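# Stack the upright magnet blocks flat in one pile

## Task

Take every magnet block from the row that is standing on edge and lay each one flat, piled one on another, so together they form a single tidy stack on the bench that is separate from everything else.

## Robot and tools

Robot: two arms, left_arm on the +y side and right_arm on the -y side. Each ends in a five-finger hand: right_arm has a right hand, left_arm a mirrored left hand. Calibrated bases, scene frame: left_arm (+0.025, +0.345, 0) m, right_arm (-0.002, -0.360, 0) m, each turned very slightly about z. Arm names do not match image sides.

Frame: every position, velocity and target is in the scene frame. Its origin is at table-top height, halfway between the nominal bases. +z is up and +x points out over the table. Each arm is controlled through its hand point. This point sits 0.15 m out from the wrist mount along the fingers and 0.05 m in front of the palm. Its +z runs along straight fingers and +y points out of the palm. On the right hand +x runs across the palm away from the thumb; on the left hand +x points toward the thumb. Straight fingers reach 6 to 7 cm past the point, about 6 cm behind it along -y. A wrist bracket on the little-finger side can strike objects.

Row layout, used by execute_actions and move: one flat list of 28 numbers covering both arms, each in [-1, 1]. The order is: left dx, dy, dz, rx, ry, rz; then left little, ring, middle, index, thumb_bend, thumb_turn, force_limit, speed; then the same 14 for right.
- dx to rz are an offset, not a pose. They are measured along scene axes from that arm's Hand target as it stands when the action or move begins. 1.0 equals 0.6 m or 180 degrees. rx, ry, rz form one rotation vector, turned about the Hand target position. Six zeros re-request the current Hand target. Sending the same offset again moves the hand further.
- Finger and thumb values are absolute targets: +1 open or straight, -1 closed. For thumb_turn, -1 puts the thumb in front of the palm, opposite the fingers, and +1 puts it beside the palm.
- force_limit maps -1..+1 to roughly 0..10 N at the fingertip (0..15 N for the two thumb motors). speed rises linearly from nearly 0 at -1 to full at +0.48; at full speed, one full finger travel takes 0.49 s.
- No value means 'no change'. To keep a hand as it is, resend the eight hand numbers you last sent. If you have sent none yet, use hand_measured plus hand_force_limit and hand_speed.

execute_actions: actions is a list of actions. Each action is a list of up to 15 rows, one per 1/30 s step; a shorter list holds its final row. Every row in an action counts from the start pose of that action. cameras takes a list of names, ["all"], or []. Images come back only when asked for or when actions is empty.

move: target is either one 28-number row or a list of up to 15 rows. Every row is an offset from the Hand targets at the start of the move, not from the row before it. speed is in m/s, 0.002 to 4.3, default 0.25; rotation is capped at twice that value in rad/s. Give one number, or one for each target. blend, in metres, rounds corners in a list; 0 means stop at each target. All paths finish together, take at least 0.5 s, and are cut off at 10 s. Paths do not avoid obstacles or the other arm. blocking=false returns after about 0.5 s while the motion continues. The 'move:' line reports the ending (done, off_target, moving, held, fault) and any limits (paced, held). Neither done nor off_target shows whether contact occurred.

wait: seconds 0 to 10; arms keep their last command. stop: brakes a running move. zoom_image: camera (cam_high, cam_low, cam_left_wrist, cam_right_wrist) and region [x0, y0, x1, y1] in pixels, at most 504 by 504; it only works on the newest images. The full images are 672x504. show_instructions shows the reference pages. finished_scene (scene 1) ends the run for good.

Results report end_effector_position (m) and end_effector_quat_wxyz for each hand point, plus Hand target, which is the base for the next offsets. They also give joint positions, velocities and torques, and, for execute_actions, some per-step positions. For each hand, six-value lists follow the motor order: hand_measured (on the target scale), hand_stopped_by (moving, target, force, stalled, fault) and hand_load_n (fingertip newtons, positive when pushed open). A grip that has slipped shows up as hand_load_n falling to about 0.

Behaviour to expect:
- Weight and friction often leave the hand 1 to 3 cm short of its commanded pose, sometimes 5 cm, usually low. This is not a sign of contact. Send the missing distance as a new offset.
- Commanded orientation is clipped each step to within 40 degrees of the measured orientation. Small turns can shift the hand point noticeably.
- For grasping, turn the thumb in front of the palm. Objects about 3.5 to 6.5 cm thick fit, and handles down to about 2.5 cm. Close at speed -0.94 or lower for a gentle grip.
- A motor only starts when its target changes by 0.002 or more. A raised force_limit alone does not restart a stopped motor. To loosen, send a target more open than the measured position.

Avoid:
- Letting anything leave the table, or dropping or releasing a moving block.
- Fast impacts, driving targets deep past a contact, and hitting fixed or heavy things.
- Contact between the two hands or arms.
- Paths that pass close to an arm's own base.
- Overloading fingers.
- Motor heat from long loaded holds or stretched reach: MOTOR HOT appears at 85 °C, and at 100 °C the arm falls for 30 to 60 s or longer.

Loose objects may occasionally get a small nudge.

Each tool is called after "Call:" by a JSON object that holds its "fn" and its "kwargs".

Reference images:

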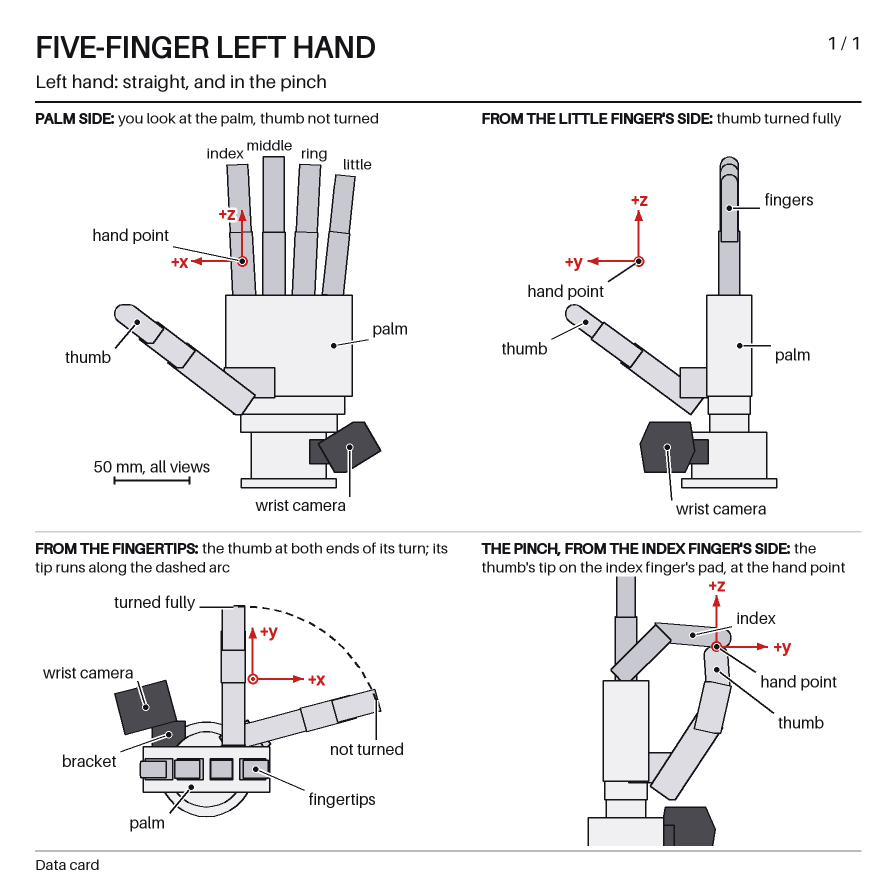

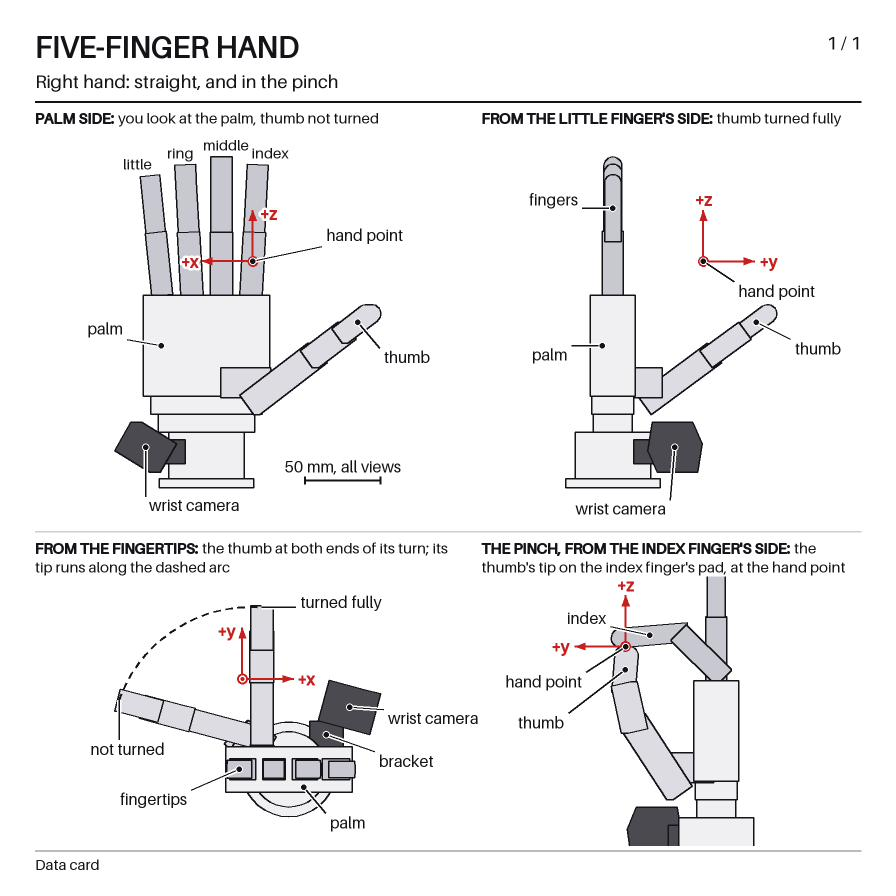

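## Session

Call:
{"fn": "execute_actions", "kwargs": {"actions": []}}

Scene clock: 0.00 s.
left_arm: end_effector_position=(+0.2483, +0.1992, +0.1940) hand_measured=(+1.000, +1.000, +1.000, +1.000, +1.000, +1.000) hand_load_n=(+0.0, +0.0, +0.0, +0.0, +0.0, +0.0) hand_stopped_by=(target, target, target, target, target, target) hand_force_limit=0.00 hand_speed=-0.80 end_effector_quat_wxyz=(+0.127, +0.987, +0.058, -0.076) | right_arm: end_effector_position=(+0.0477, -0.2220, +0.1485) hand_measured=(+1.000, +1.000, +1.000, +1.000, +1.000, +1.000) hand_load_n=(+0.0, +0.0, +0.0, +0.0, +0.0, +0.0) hand_stopped_by=(target, target, target, target, target, target) hand_force_limit=0.00 hand_speed=-0.80 end_effector_quat_wxyz=(-0.125, +0.979, +0.139, -0.086)
Joint positions: left_arm=[-0.168 0.902 0.834 -1.591 0.284 -1.866] | right_arm=[1.046 0.791 0.717 -1.418 -0.294 -0.838]
Joint velocities: within noise
Joint torques (N m): no reading
Heat: left arm: hottest shoulder 32 °C; right arm: hottest shoulder 32 °C.
Hand target: left_arm +0.2541, +0.1981, +0.2028; +0.130, +0.988, +0.057, -0.066 | right_arm +0.0521, -0.2149, +0.1578; -0.136, +0.978, +0.141, -0.077

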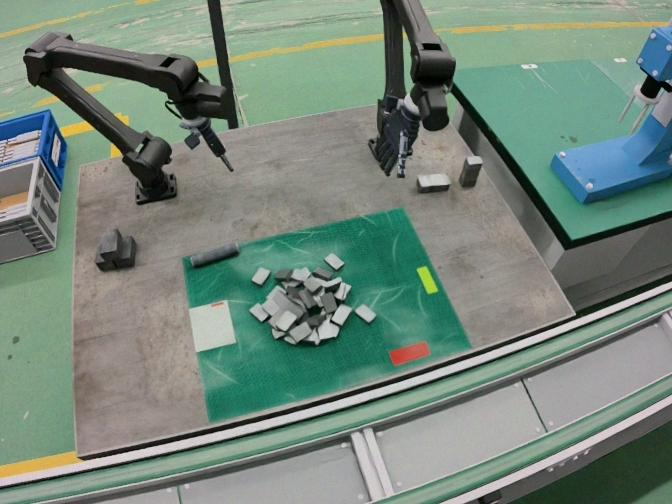

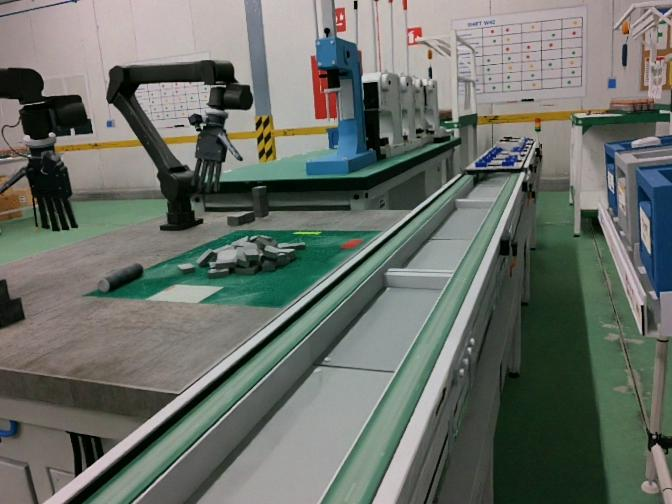

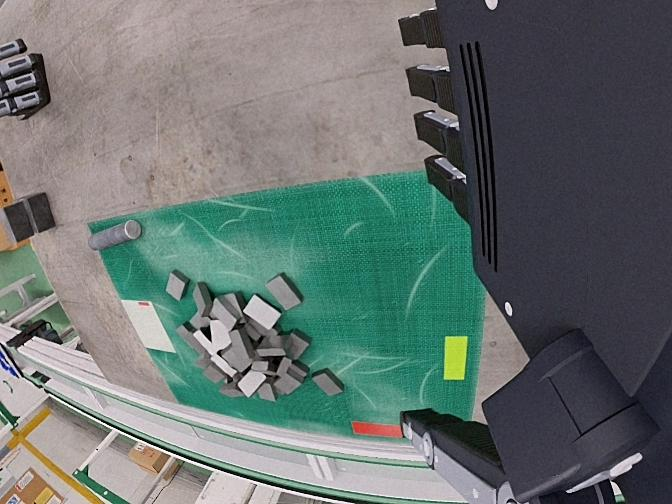

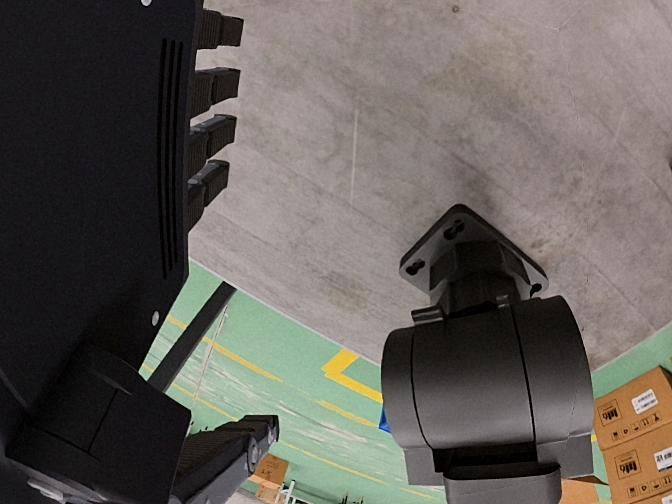

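Call:
{"fn": "zoom_image", "kwargs": {"camera": "cam_high", "region": [80, 210, 280, 360]}}

Call:
{"fn": "zoom_image", "kwargs": {"camera": "cam_high", "region": [230, 230, 400, 360]}}

Call:
{"fn": "zoom_image", "kwargs": {"camera": "cam_high", "region": [370, 130, 510, 235]}}

Call:
{"fn": "zoom_image", "kwargs": {"camera": "cam_high", "region": [80, 210, 160, 290]}}

Call:
{"fn": "zoom_image", "kwargs": {"camera": "cam_left_wrist", "region": [140, 250, 380, 430]}}

Call:
{"fn": "zoom_image", "kwargs": {"camera": "cam_low", "region": [60, 180, 380, 320]}}

Scaled by 2.520 from the camera's 672x504 image, which has a finer 960x720 frame.

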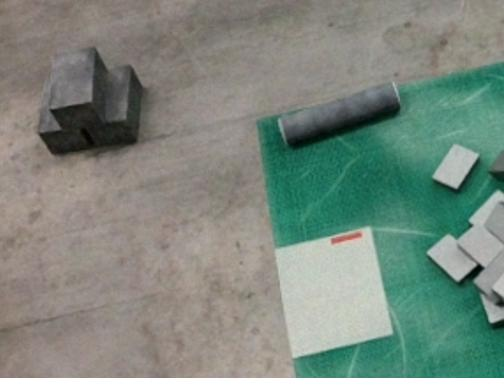

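Scaled by 2.965 from the camera's 672x504 image, which has a finer 960x720 frame.

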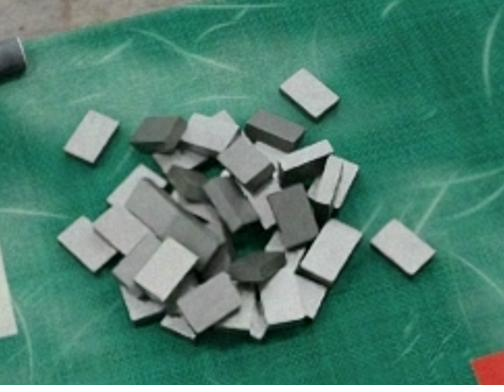

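Scaled by 3.600 from the camera's 672x504 image, which has a finer 960x720 frame.

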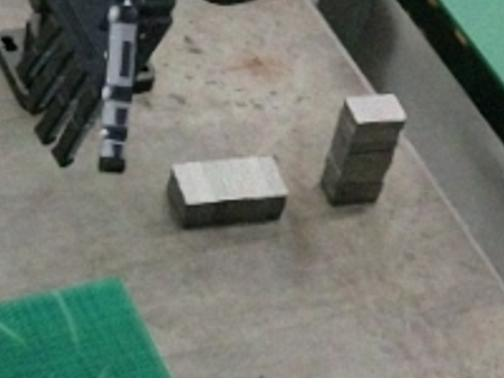

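Scaled by 6.300 from the camera's 672x504 image, which has a finer 960x720 frame.

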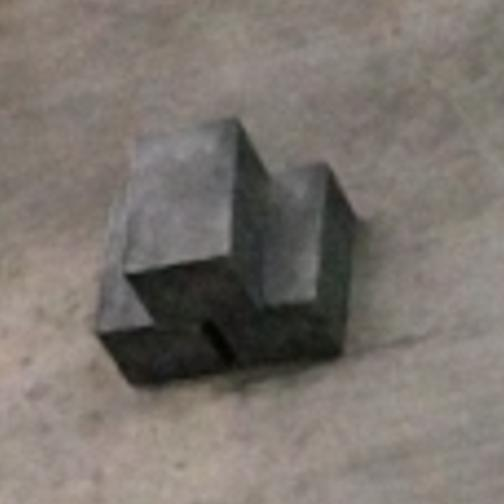

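Scaled by 2.100 from the camera's 672x504 image, which has a finer 960x720 frame.

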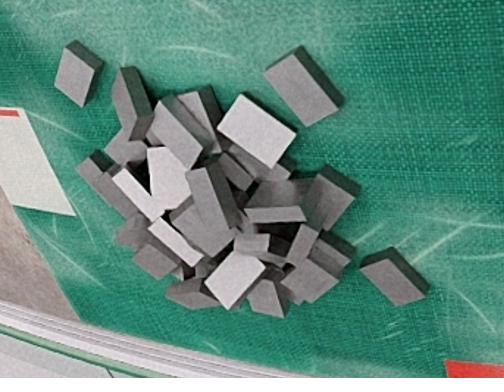

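Scaled by 1.575 from the camera's 672x504 image, which has a finer 960x720 frame.

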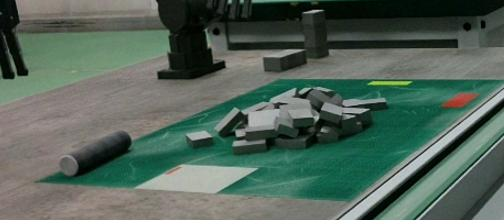

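Call:
{"fn": "move", "kwargs": {"target": [[0.03,0.33,0.12,0,0,0,1,1,1,1,1,1,0,-0.8,0,0,0,0,0,0,1,1,1,1,1,1,0,-0.8],[-0.14,0.70,0.12,0,0,0,1,1,1,1,1,1,0,-0.8,0,0,0,0,0,0,1,1,1,1,1,1,0,-0.8]], "blend": 0.05, "speed": 0.3, "cameras": ["all"]}}

Scene clock: 61.13 s.
left_arm: end_effector_position=(+0.1678, +0.6096, +0.2604) hand_measured=(+1.000, +1.000, +1.000, +1.000, +1.000, +1.000) hand_load_n=(+0.0, +0.0, +0.0, +0.0, +0.0, +0.0) hand_stopped_by=(target, target, target, target, target, target) hand_force_limit=0.00 hand_speed=-0.80 end_effector_quat_wxyz=(+0.037, +0.997, +0.061, -0.005) | right_arm: end_effector_position=(+0.0477, -0.2220, +0.1485) hand_measured=(+1.000, +1.000, +1.000, +1.000, +1.000, +1.000) hand_load_n=(+0.0, +0.0, +0.0, +0.0, +0.0, +0.0) hand_stopped_by=(target, target, target, target, target, target) hand_force_limit=0.00 hand_speed=-0.80 end_effector_quat_wxyz=(-0.125, +0.979, +0.139, -0.086)
Joint positions: left_arm=[1.287 1.27 1.3 -1.675 0.017 -0.427] | right_arm=[1.046 0.791 0.717 -1.418 -0.294 -0.838]
Joint torques (N m): left_arm=[0.15 -6.18 12.41 -0.58 -0.02 0.14] | right_arm=[0.15 -0.97 9.47 0.51 -0.22 -0.05]
Heat: left arm: hottest shoulder 32 °C; right arm: hottest shoulder 31 °C.
Hand target: left_arm +0.1702, +0.6181, +0.2748; +0.130, +0.988, +0.057, -0.066 | right_arm +0.0521, -0.2149, +0.1578; -0.136, +0.978, +0.141, -0.077
Off the commanded pose: left_arm 0.017 m, 13 deg | right_arm 0.012 m, 2 deg.
joint sent to its limit (left arm) — joint 4 (wrist pitch), lower limit. The joint targets are off in orientation, not in position.
move: off_target (left_arm, right_arm)

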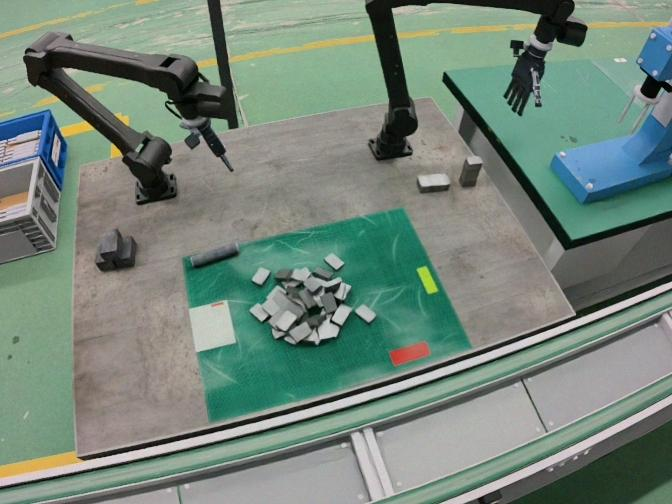

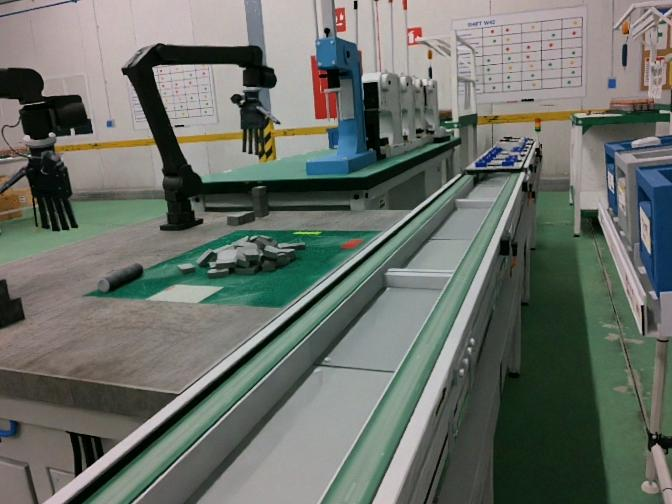

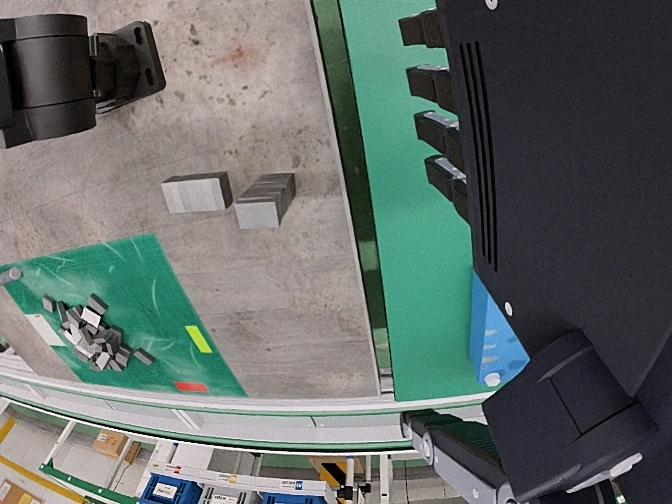

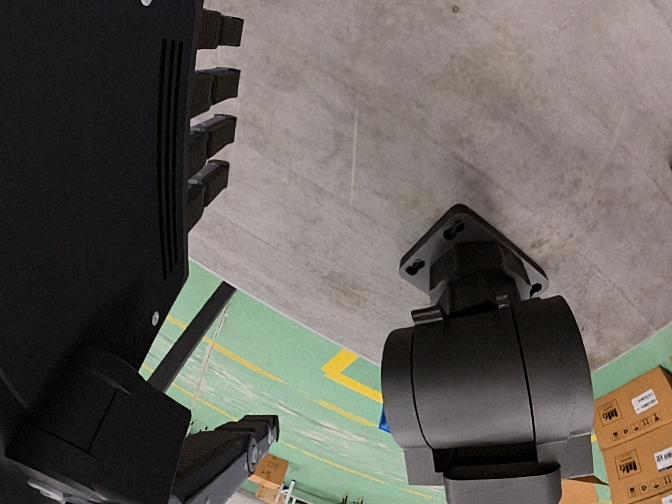

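Call:
{"fn": "zoom_image", "kwargs": {"camera": "cam_left_wrist", "region": [130, 140, 330, 260]}}

Call:
{"fn": "zoom_image", "kwargs": {"camera": "cam_low", "region": [210, 170, 290, 240]}}

Call:
{"fn": "zoom_image", "kwargs": {"camera": "cam_high", "region": [405, 145, 495, 205]}}

Scaled by 2.520 from the camera's 672x504 image, which has a finer 960x720 frame.

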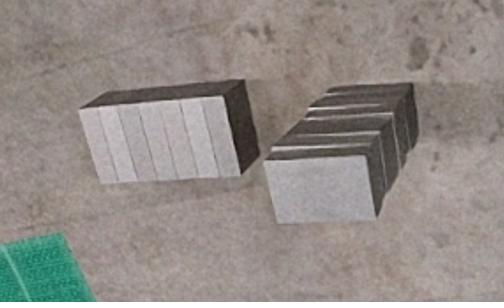

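Scaled by 6.300 from the camera's 672x504 image, which has a finer 960x720 frame.

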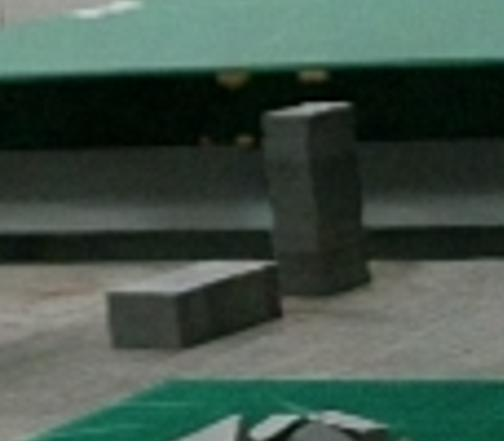

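Scaled by 5.600 from the camera's 672x504 image, which has a finer 960x720 frame.

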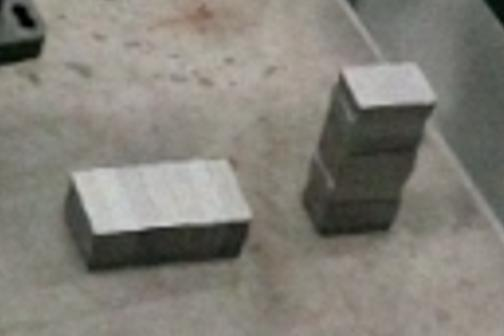

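Call:
{"fn": "move", "kwargs": {"target": [[0.033,-0.33,-0.09,0.2737,-0.311,-0.4905,-1,-1,-1,0.4,1,-0.87,0,0,0,0,0,0,0,0,1,1,1,1,1,1,0,-0.8]], "speed": 0.3, "cameras": ["all"]}}

Scene clock: 320.47 s.
left_arm: end_effector_position=(+0.1917, +0.4228, +0.2216) hand_measured=(-1.000, -1.000, -1.000, +0.400, +1.000, -0.870) hand_load_n=(+0.0, +0.0, +0.0, +0.0, +0.0, +0.0) hand_stopped_by=(target, target, target, target, target, target) hand_force_limit=0.00 hand_speed=0.00 end_effector_quat_wxyz=(-0.309, +0.638, -0.636, +0.306) | right_arm: end_effector_position=(+0.0477, -0.2220, +0.1485) hand_measured=(+1.000, +1.000, +1.000, +1.000, +1.000, +1.000) hand_load_n=(+0.0, -0.5, +0.0, +0.0, +0.0, +0.0) hand_stopped_by=(target, target, target, target, target, target) hand_force_limit=0.00 hand_speed=-0.80 end_effector_quat_wxyz=(-0.125, +0.979, +0.139, -0.086)
Joint positions: left_arm=[1.146 0.463 0.712 -1.318 0.781 0.912] | right_arm=[1.046 0.791 0.717 -1.418 -0.294 -0.838]
Joint torques (N m): left_arm=[0.44 3.08 8.98 0.36 0.55 0.15] | right_arm=[0.21 -0.91 9.48 0.53 -0.22 -0.06]
Heat: left arm: hottest elbow 37 °C; right arm: hottest elbow 33 °C.
Hand target: left_arm +0.1900, +0.4202, +0.2209; -0.307, +0.637, -0.638, +0.306 | right_arm +0.0521, -0.2149, +0.1578; -0.136, +0.978, +0.141, -0.077
Off the commanded pose: left_arm 0.003 m, 0 deg | right_arm 0.012 m, 2 deg.
move: off_target (right_arm)

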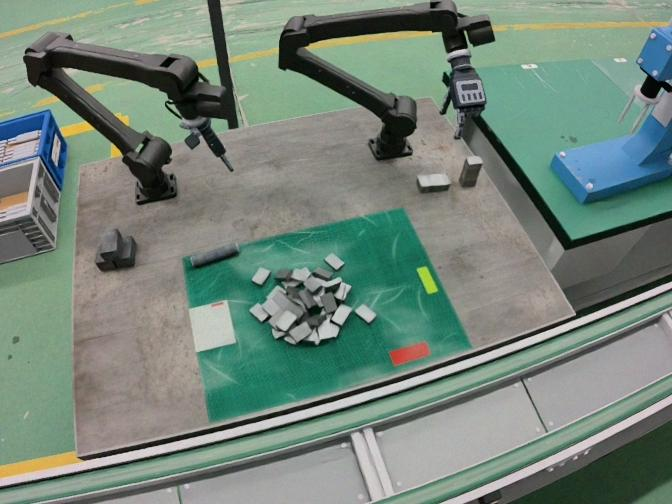

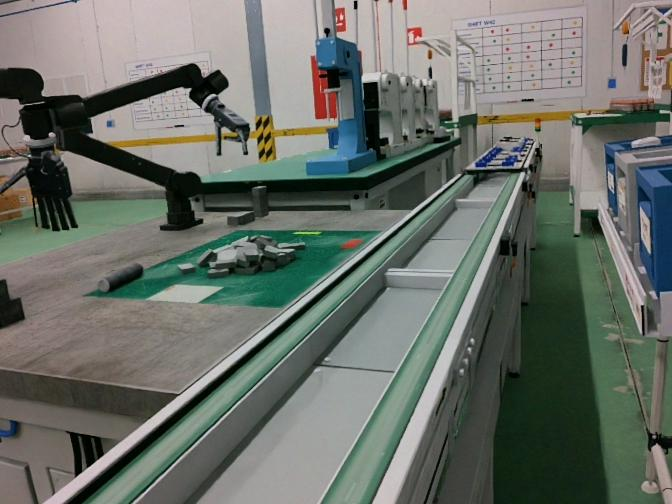

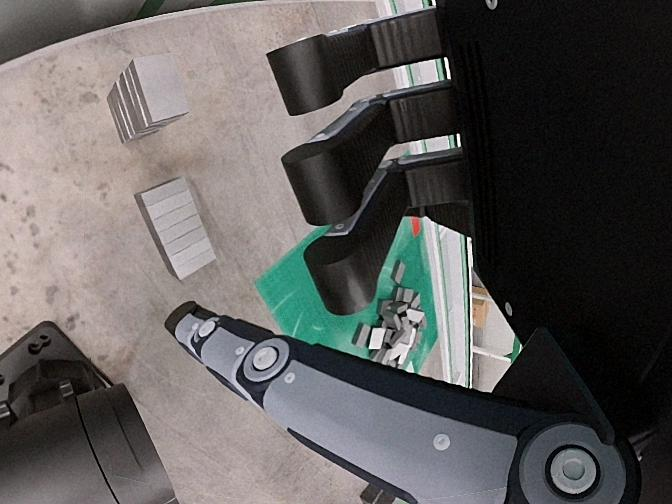

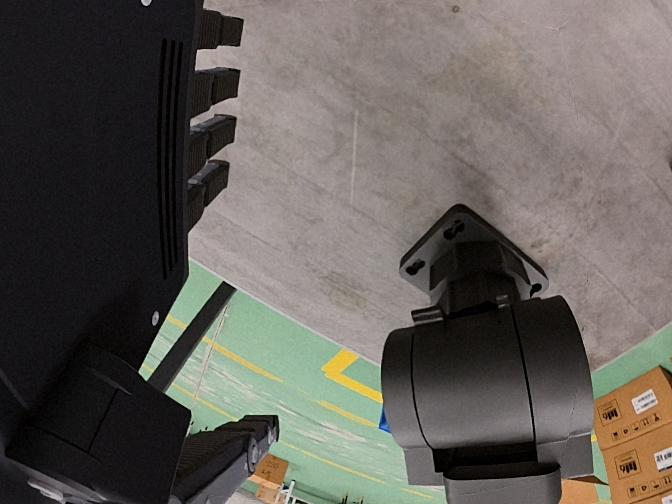

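Call:
{"fn": "move", "kwargs": {"target": [[0,0,-0.21,0,0,0,-1,-1,-1,0.4,1,-0.87,0,0,0,0,0,0,0,0,1,1,1,1,1,1,0,-0.8]], "speed": 0.15, "cameras": ["all"]}}

Scene clock: 354.27 s.
left_arm: end_effector_position=(+0.1880, +0.4177, +0.0947) hand_measured=(-1.000, -1.000, -1.000, +0.400, +1.000, -0.870) hand_load_n=(+0.0, +0.0, +0.0, +0.0, +0.0, +0.0) hand_stopped_by=(target, target, target, target, target, target) hand_force_limit=0.00 hand_speed=0.00 end_effector_quat_wxyz=(-0.300, +0.640, -0.637, +0.309) | right_arm: end_effector_position=(+0.0477, -0.2220, +0.1485) hand_measured=(+1.000, +1.000, +1.000, +1.000, +1.000, +1.000) hand_load_n=(+0.0, +0.0, +0.0, +0.0, -0.5, +0.0) hand_stopped_by=(target, target, target, target, target, target) hand_force_limit=0.00 hand_speed=-0.80 end_effector_quat_wxyz=(-0.125, +0.979, +0.139, -0.086)
Joint positions: left_arm=[1.155 0.408 0.372 -1.063 0.787 0.931] | right_arm=[1.046 0.791 0.717 -1.418 -0.294 -0.838]
Joint torques (N m): left_arm=[-0.15 3.43 9.1 1.54 0.4 0.02] | right_arm=[0.09 -0.91 9.48 0.53 -0.22 -0.05]
Heat: left arm: hottest elbow 35 °C; right arm: hottest elbow 33 °C.
Hand target: left_arm +0.1900, +0.4201, +0.0949; -0.306, +0.637, -0.638, +0.306 | right_arm +0.0521, -0.2149, +0.1578; -0.136, +0.978, +0.141, -0.077
Off the commanded pose: left_arm 0.003 m, 1 deg | right_arm 0.012 m, 2 deg.
move: off_target (right_arm)

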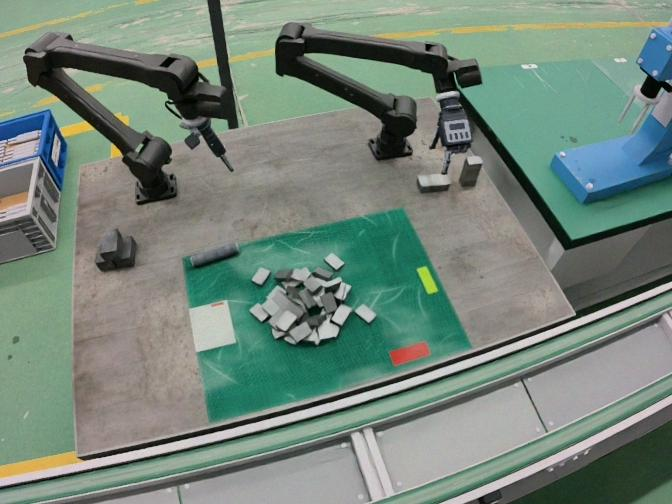

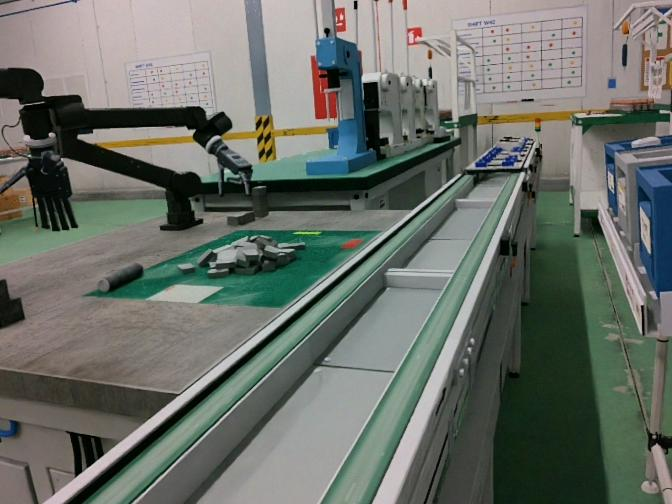

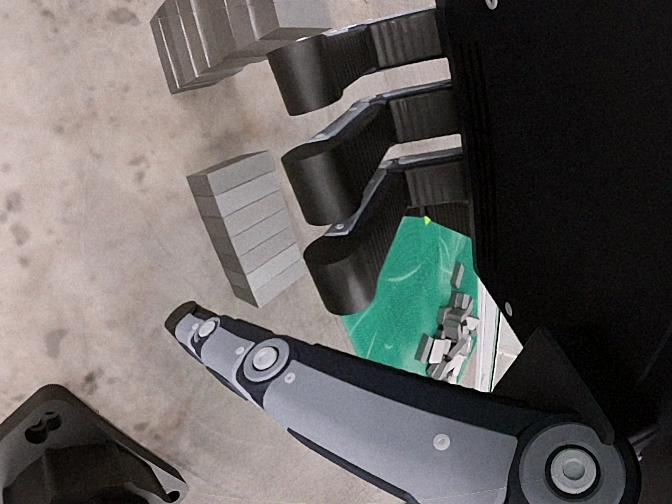

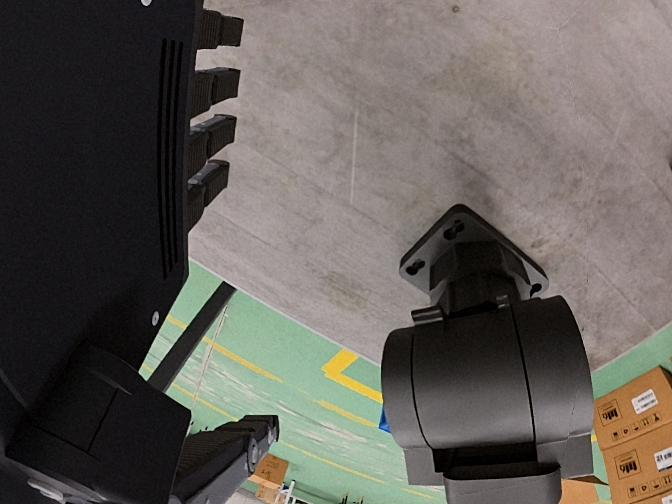

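Call:
{"fn": "zoom_image", "kwargs": {"camera": "cam_left_wrist", "region": [140, 0, 360, 340]}}

Scaled by 1.482 from the camera's 672x504 image, which has a finer 960x720 frame.

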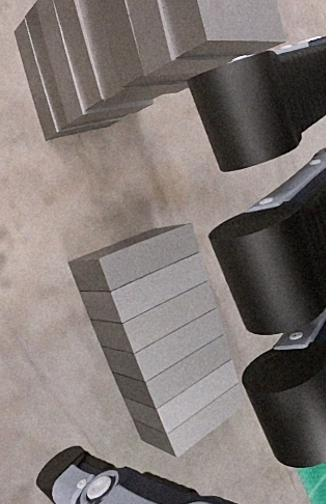

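Call:
{"fn": "zoom_image", "kwargs": {"camera": "cam_left_wrist", "region": [170, 140, 320, 320]}}

Scaled by 2.800 from the camera's 672x504 image, which has a finer 960x720 frame.

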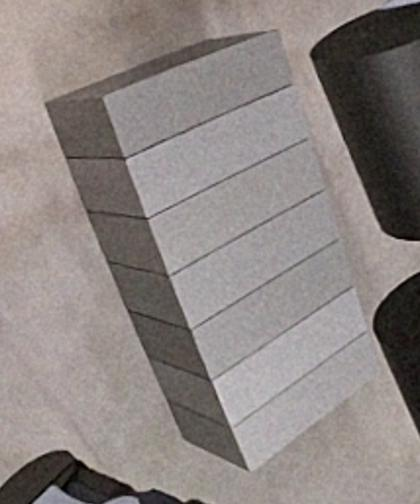

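Call:
{"fn": "zoom_image", "kwargs": {"camera": "cam_high", "region": [350, 80, 510, 220]}}

Call:
{"fn": "zoom_image", "kwargs": {"camera": "cam_low", "region": [180, 120, 300, 240]}}

Scaled by 3.150 from the camera's 672x504 image, which has a finer 960x720 frame.

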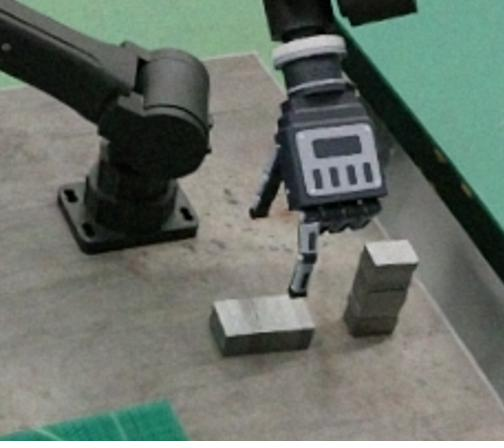

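Scaled by 4.200 from the camera's 672x504 image, which has a finer 960x720 frame.

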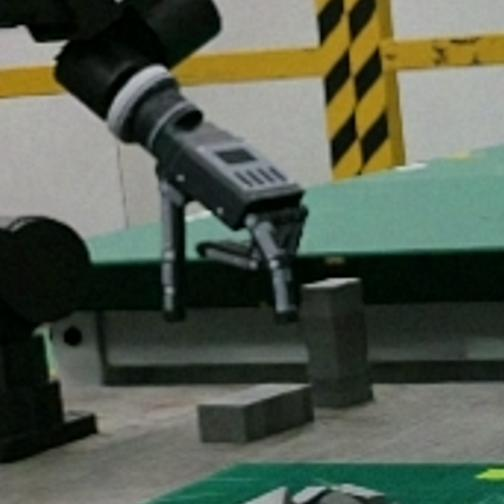

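Call:
{"fn": "move", "kwargs": {"target": [[0,-0.083,-0.03,0,0,0,-1,-1,-1,0.4,1,-0.87,0,0,0,0,0,0,0,0,1,1,1,1,1,1,0,-0.8]], "speed": 0.15, "cameras": ["cam_high","cam_low","cam_left_wrist"]}}

Call:
{"fn": "zoom_image", "kwargs": {"camera": "cam_high", "region": [370, 110, 490, 210]}}

Call:
{"fn": "zoom_image", "kwargs": {"camera": "cam_low", "region": [180, 140, 280, 240]}}

Scene clock: 534.47 s.
left_arm: end_effector_position=(+0.1876, +0.3698, +0.0752) hand_measured=(-1.000, -1.000, -1.000, +0.400, +1.000, -0.870) hand_load_n=(+0.0, +0.0, +0.0, +0.0, -0.5, +0.0) hand_stopped_by=(target, target, target, target, target, target) hand_force_limit=0.00 hand_speed=0.00 end_effector_quat_wxyz=(-0.299, +0.641, -0.637, +0.306) | right_arm: end_effector_position=(+0.0477, -0.2220, +0.1485) hand_measured=(+1.000, +1.000, +1.000, +1.000, +1.000, +1.000) hand_load_n=(+0.0, +0.0, +0.0, +0.0, +0.0, +0.0) hand_stopped_by=(target, target, target, target, target, target) hand_force_limit=0.00 hand_speed=-0.80 end_effector_quat_wxyz=(-0.125, +0.979, +0.139, -0.086)
Joint positions: left_arm=[0.873 0.111 0.275 -1.063 0.625 0.62] | right_arm=[1.046 0.791 0.717 -1.418 -0.294 -0.838]
Joint torques (N m): left_arm=[-0.44 4.54 9.35 1.58 0.28 0] | right_arm=[0.09 -0.91 9.48 0.54 -0.22 -0.06]
Heat: left arm: hottest elbow 35 °C; right arm: hottest elbow 34 °C.
Hand target: left_arm +0.1900, +0.3703, +0.0769; -0.307, +0.637, -0.638, +0.306 | right_arm +0.0521, -0.2149, +0.1578; -0.136, +0.978, +0.141, -0.077
Off the commanded pose: left_arm 0.003 m, 1 deg | right_arm 0.012 m, 2 deg.
move: off_target (right_arm)
Images, in order (width x height): cam_high 672x504, cam_low 672x504, cam_left_wrist 672x504.

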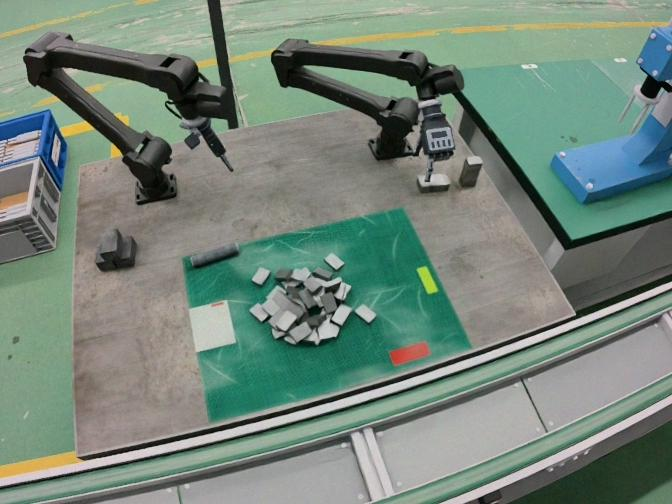

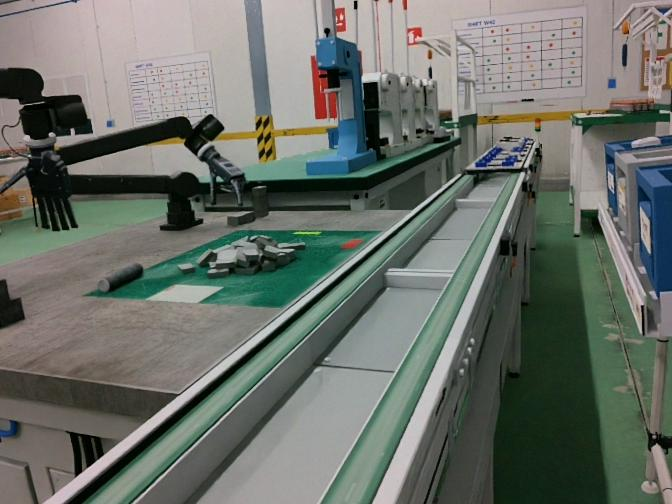

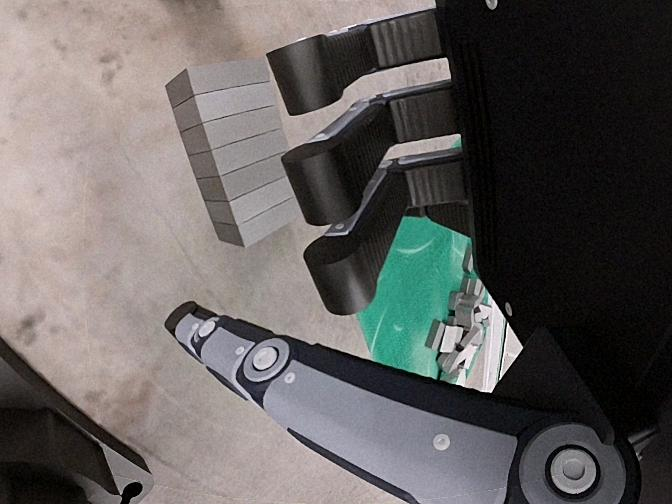

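Scaled by 4.200 from the camera's 672x504 image, which has a finer 960x720 frame.

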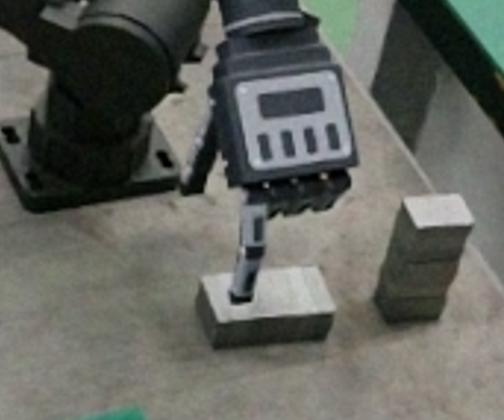

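Scaled by 5.040 from the camera's 672x504 image, which has a finer 960x720 frame.

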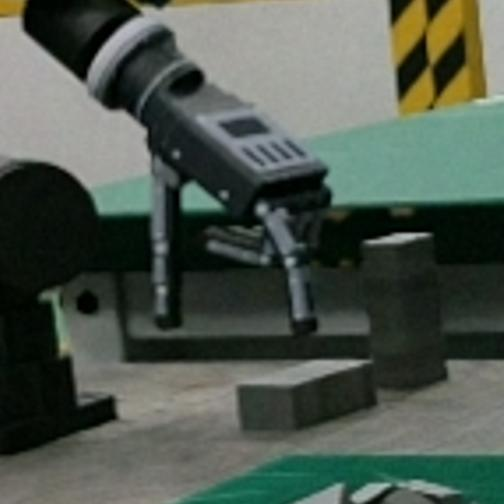

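Call:
{"fn": "move", "kwargs": {"target": [[0.06,-0.0088,-0.038,0,0,-0.043,-1,-1,-1,0.4,1,-0.87,0,0,0,0,0,0,0,0,1,1,1,1,1,1,0,-0.8]], "speed": 0.1, "cameras": ["cam_high","cam_low","cam_left_wrist"]}}

Call:
{"fn": "zoom_image", "kwargs": {"camera": "cam_high", "region": [390, 130, 470, 210]}}

Call:
{"fn": "zoom_image", "kwargs": {"camera": "cam_low", "region": [190, 150, 280, 240]}}

Call:
{"fn": "zoom_image", "kwargs": {"camera": "cam_left_wrist", "region": [100, 100, 400, 400]}}

Scene clock: 596.33 s.
left_arm: end_effector_position=(+0.2227, +0.3651, +0.0540) hand_measured=(-1.000, -1.000, -1.000, +0.400, +1.000, -0.870) hand_load_n=(+0.5, +0.0, +0.0, +0.0, +0.0, +0.0) hand_stopped_by=(target, target, target, target, target, target) hand_force_limit=0.00 hand_speed=0.00 end_effector_quat_wxyz=(+0.284, -0.594, +0.679, -0.325) | right_arm: end_effector_position=(+0.0477, -0.2220, +0.1485) hand_measured=(+1.000, +1.000, +1.000, +1.000, +1.000, +1.000) hand_load_n=(+0.0, +0.0, +0.0, +0.0, -0.5, +0.0) hand_stopped_by=(target, target, target, target, target, target) hand_force_limit=0.00 hand_speed=-0.80 end_effector_quat_wxyz=(-0.125, +0.979, +0.139, -0.086)
Joint positions: left_arm=[0.656 0.302 0.224 -0.764 0.571 0.546] | right_arm=[1.046 0.791 0.717 -1.418 -0.294 -0.838]
Joint torques (N m): left_arm=[-0.5 5.19 9.58 1.95 0.25 -0.01] | right_arm=[0.09 -1.03 9.47 0.54 -0.21 -0.05]
Heat: left arm: hottest elbow 35 °C; right arm: hottest elbow 34 °C.
Hand target: left_arm +0.2259, +0.3649, +0.0540; +0.285, -0.592, +0.679, -0.326 | right_arm +0.0521, -0.2149, +0.1578; -0.136, +0.978, +0.141, -0.077
Off the commanded pose: left_arm 0.003 m, 0 deg | right_arm 0.012 m, 2 deg.
move: off_target (right_arm)
Images, in order (width x height): cam_high 672x504, cam_low 672x504, cam_left_wrist 672x504.

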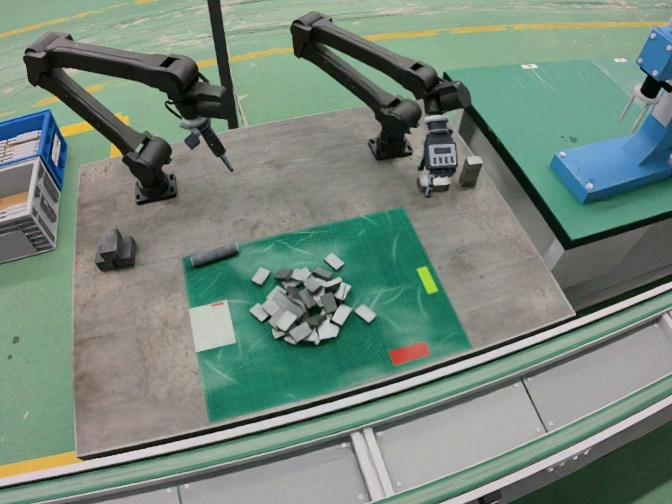

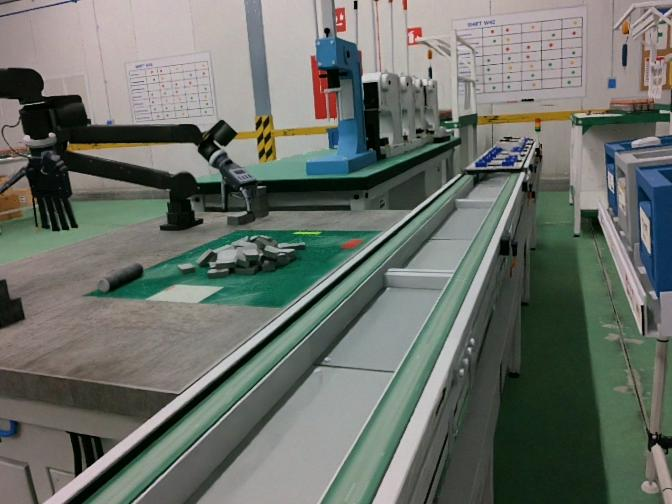

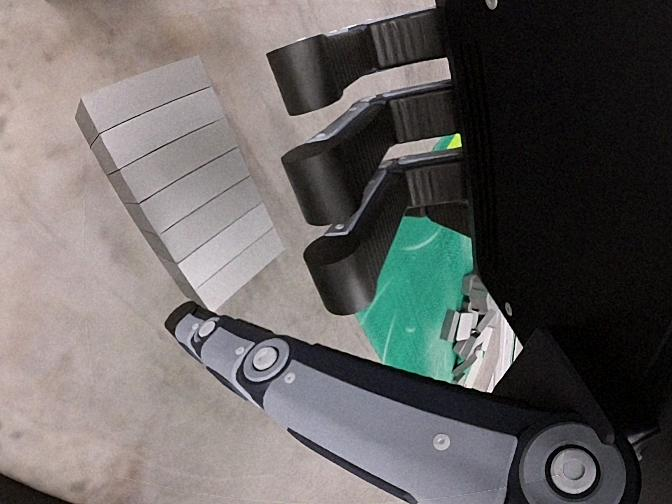

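Scaled by 6.300 from the camera's 672x504 image, which has a finer 960x720 frame.

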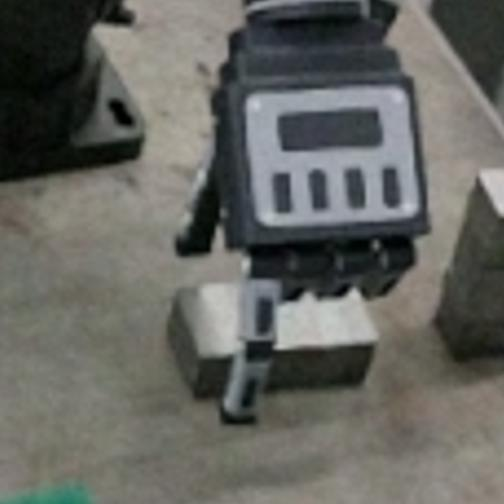

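Scaled by 5.600 from the camera's 672x504 image, which has a finer 960x720 frame.

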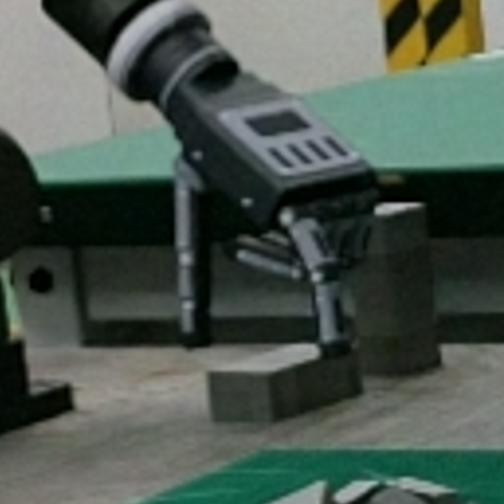

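Scaled by 1.680 from the camera's 672x504 image, which has a finer 960x720 frame.

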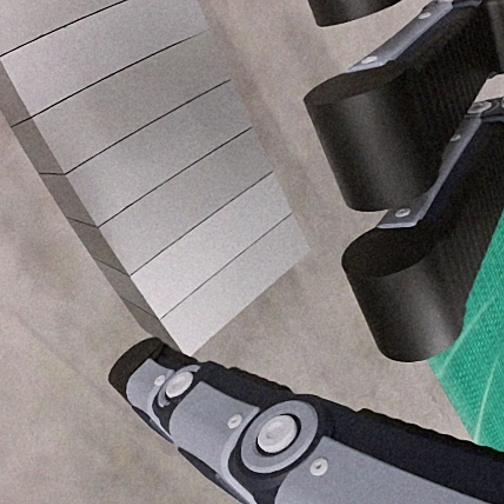

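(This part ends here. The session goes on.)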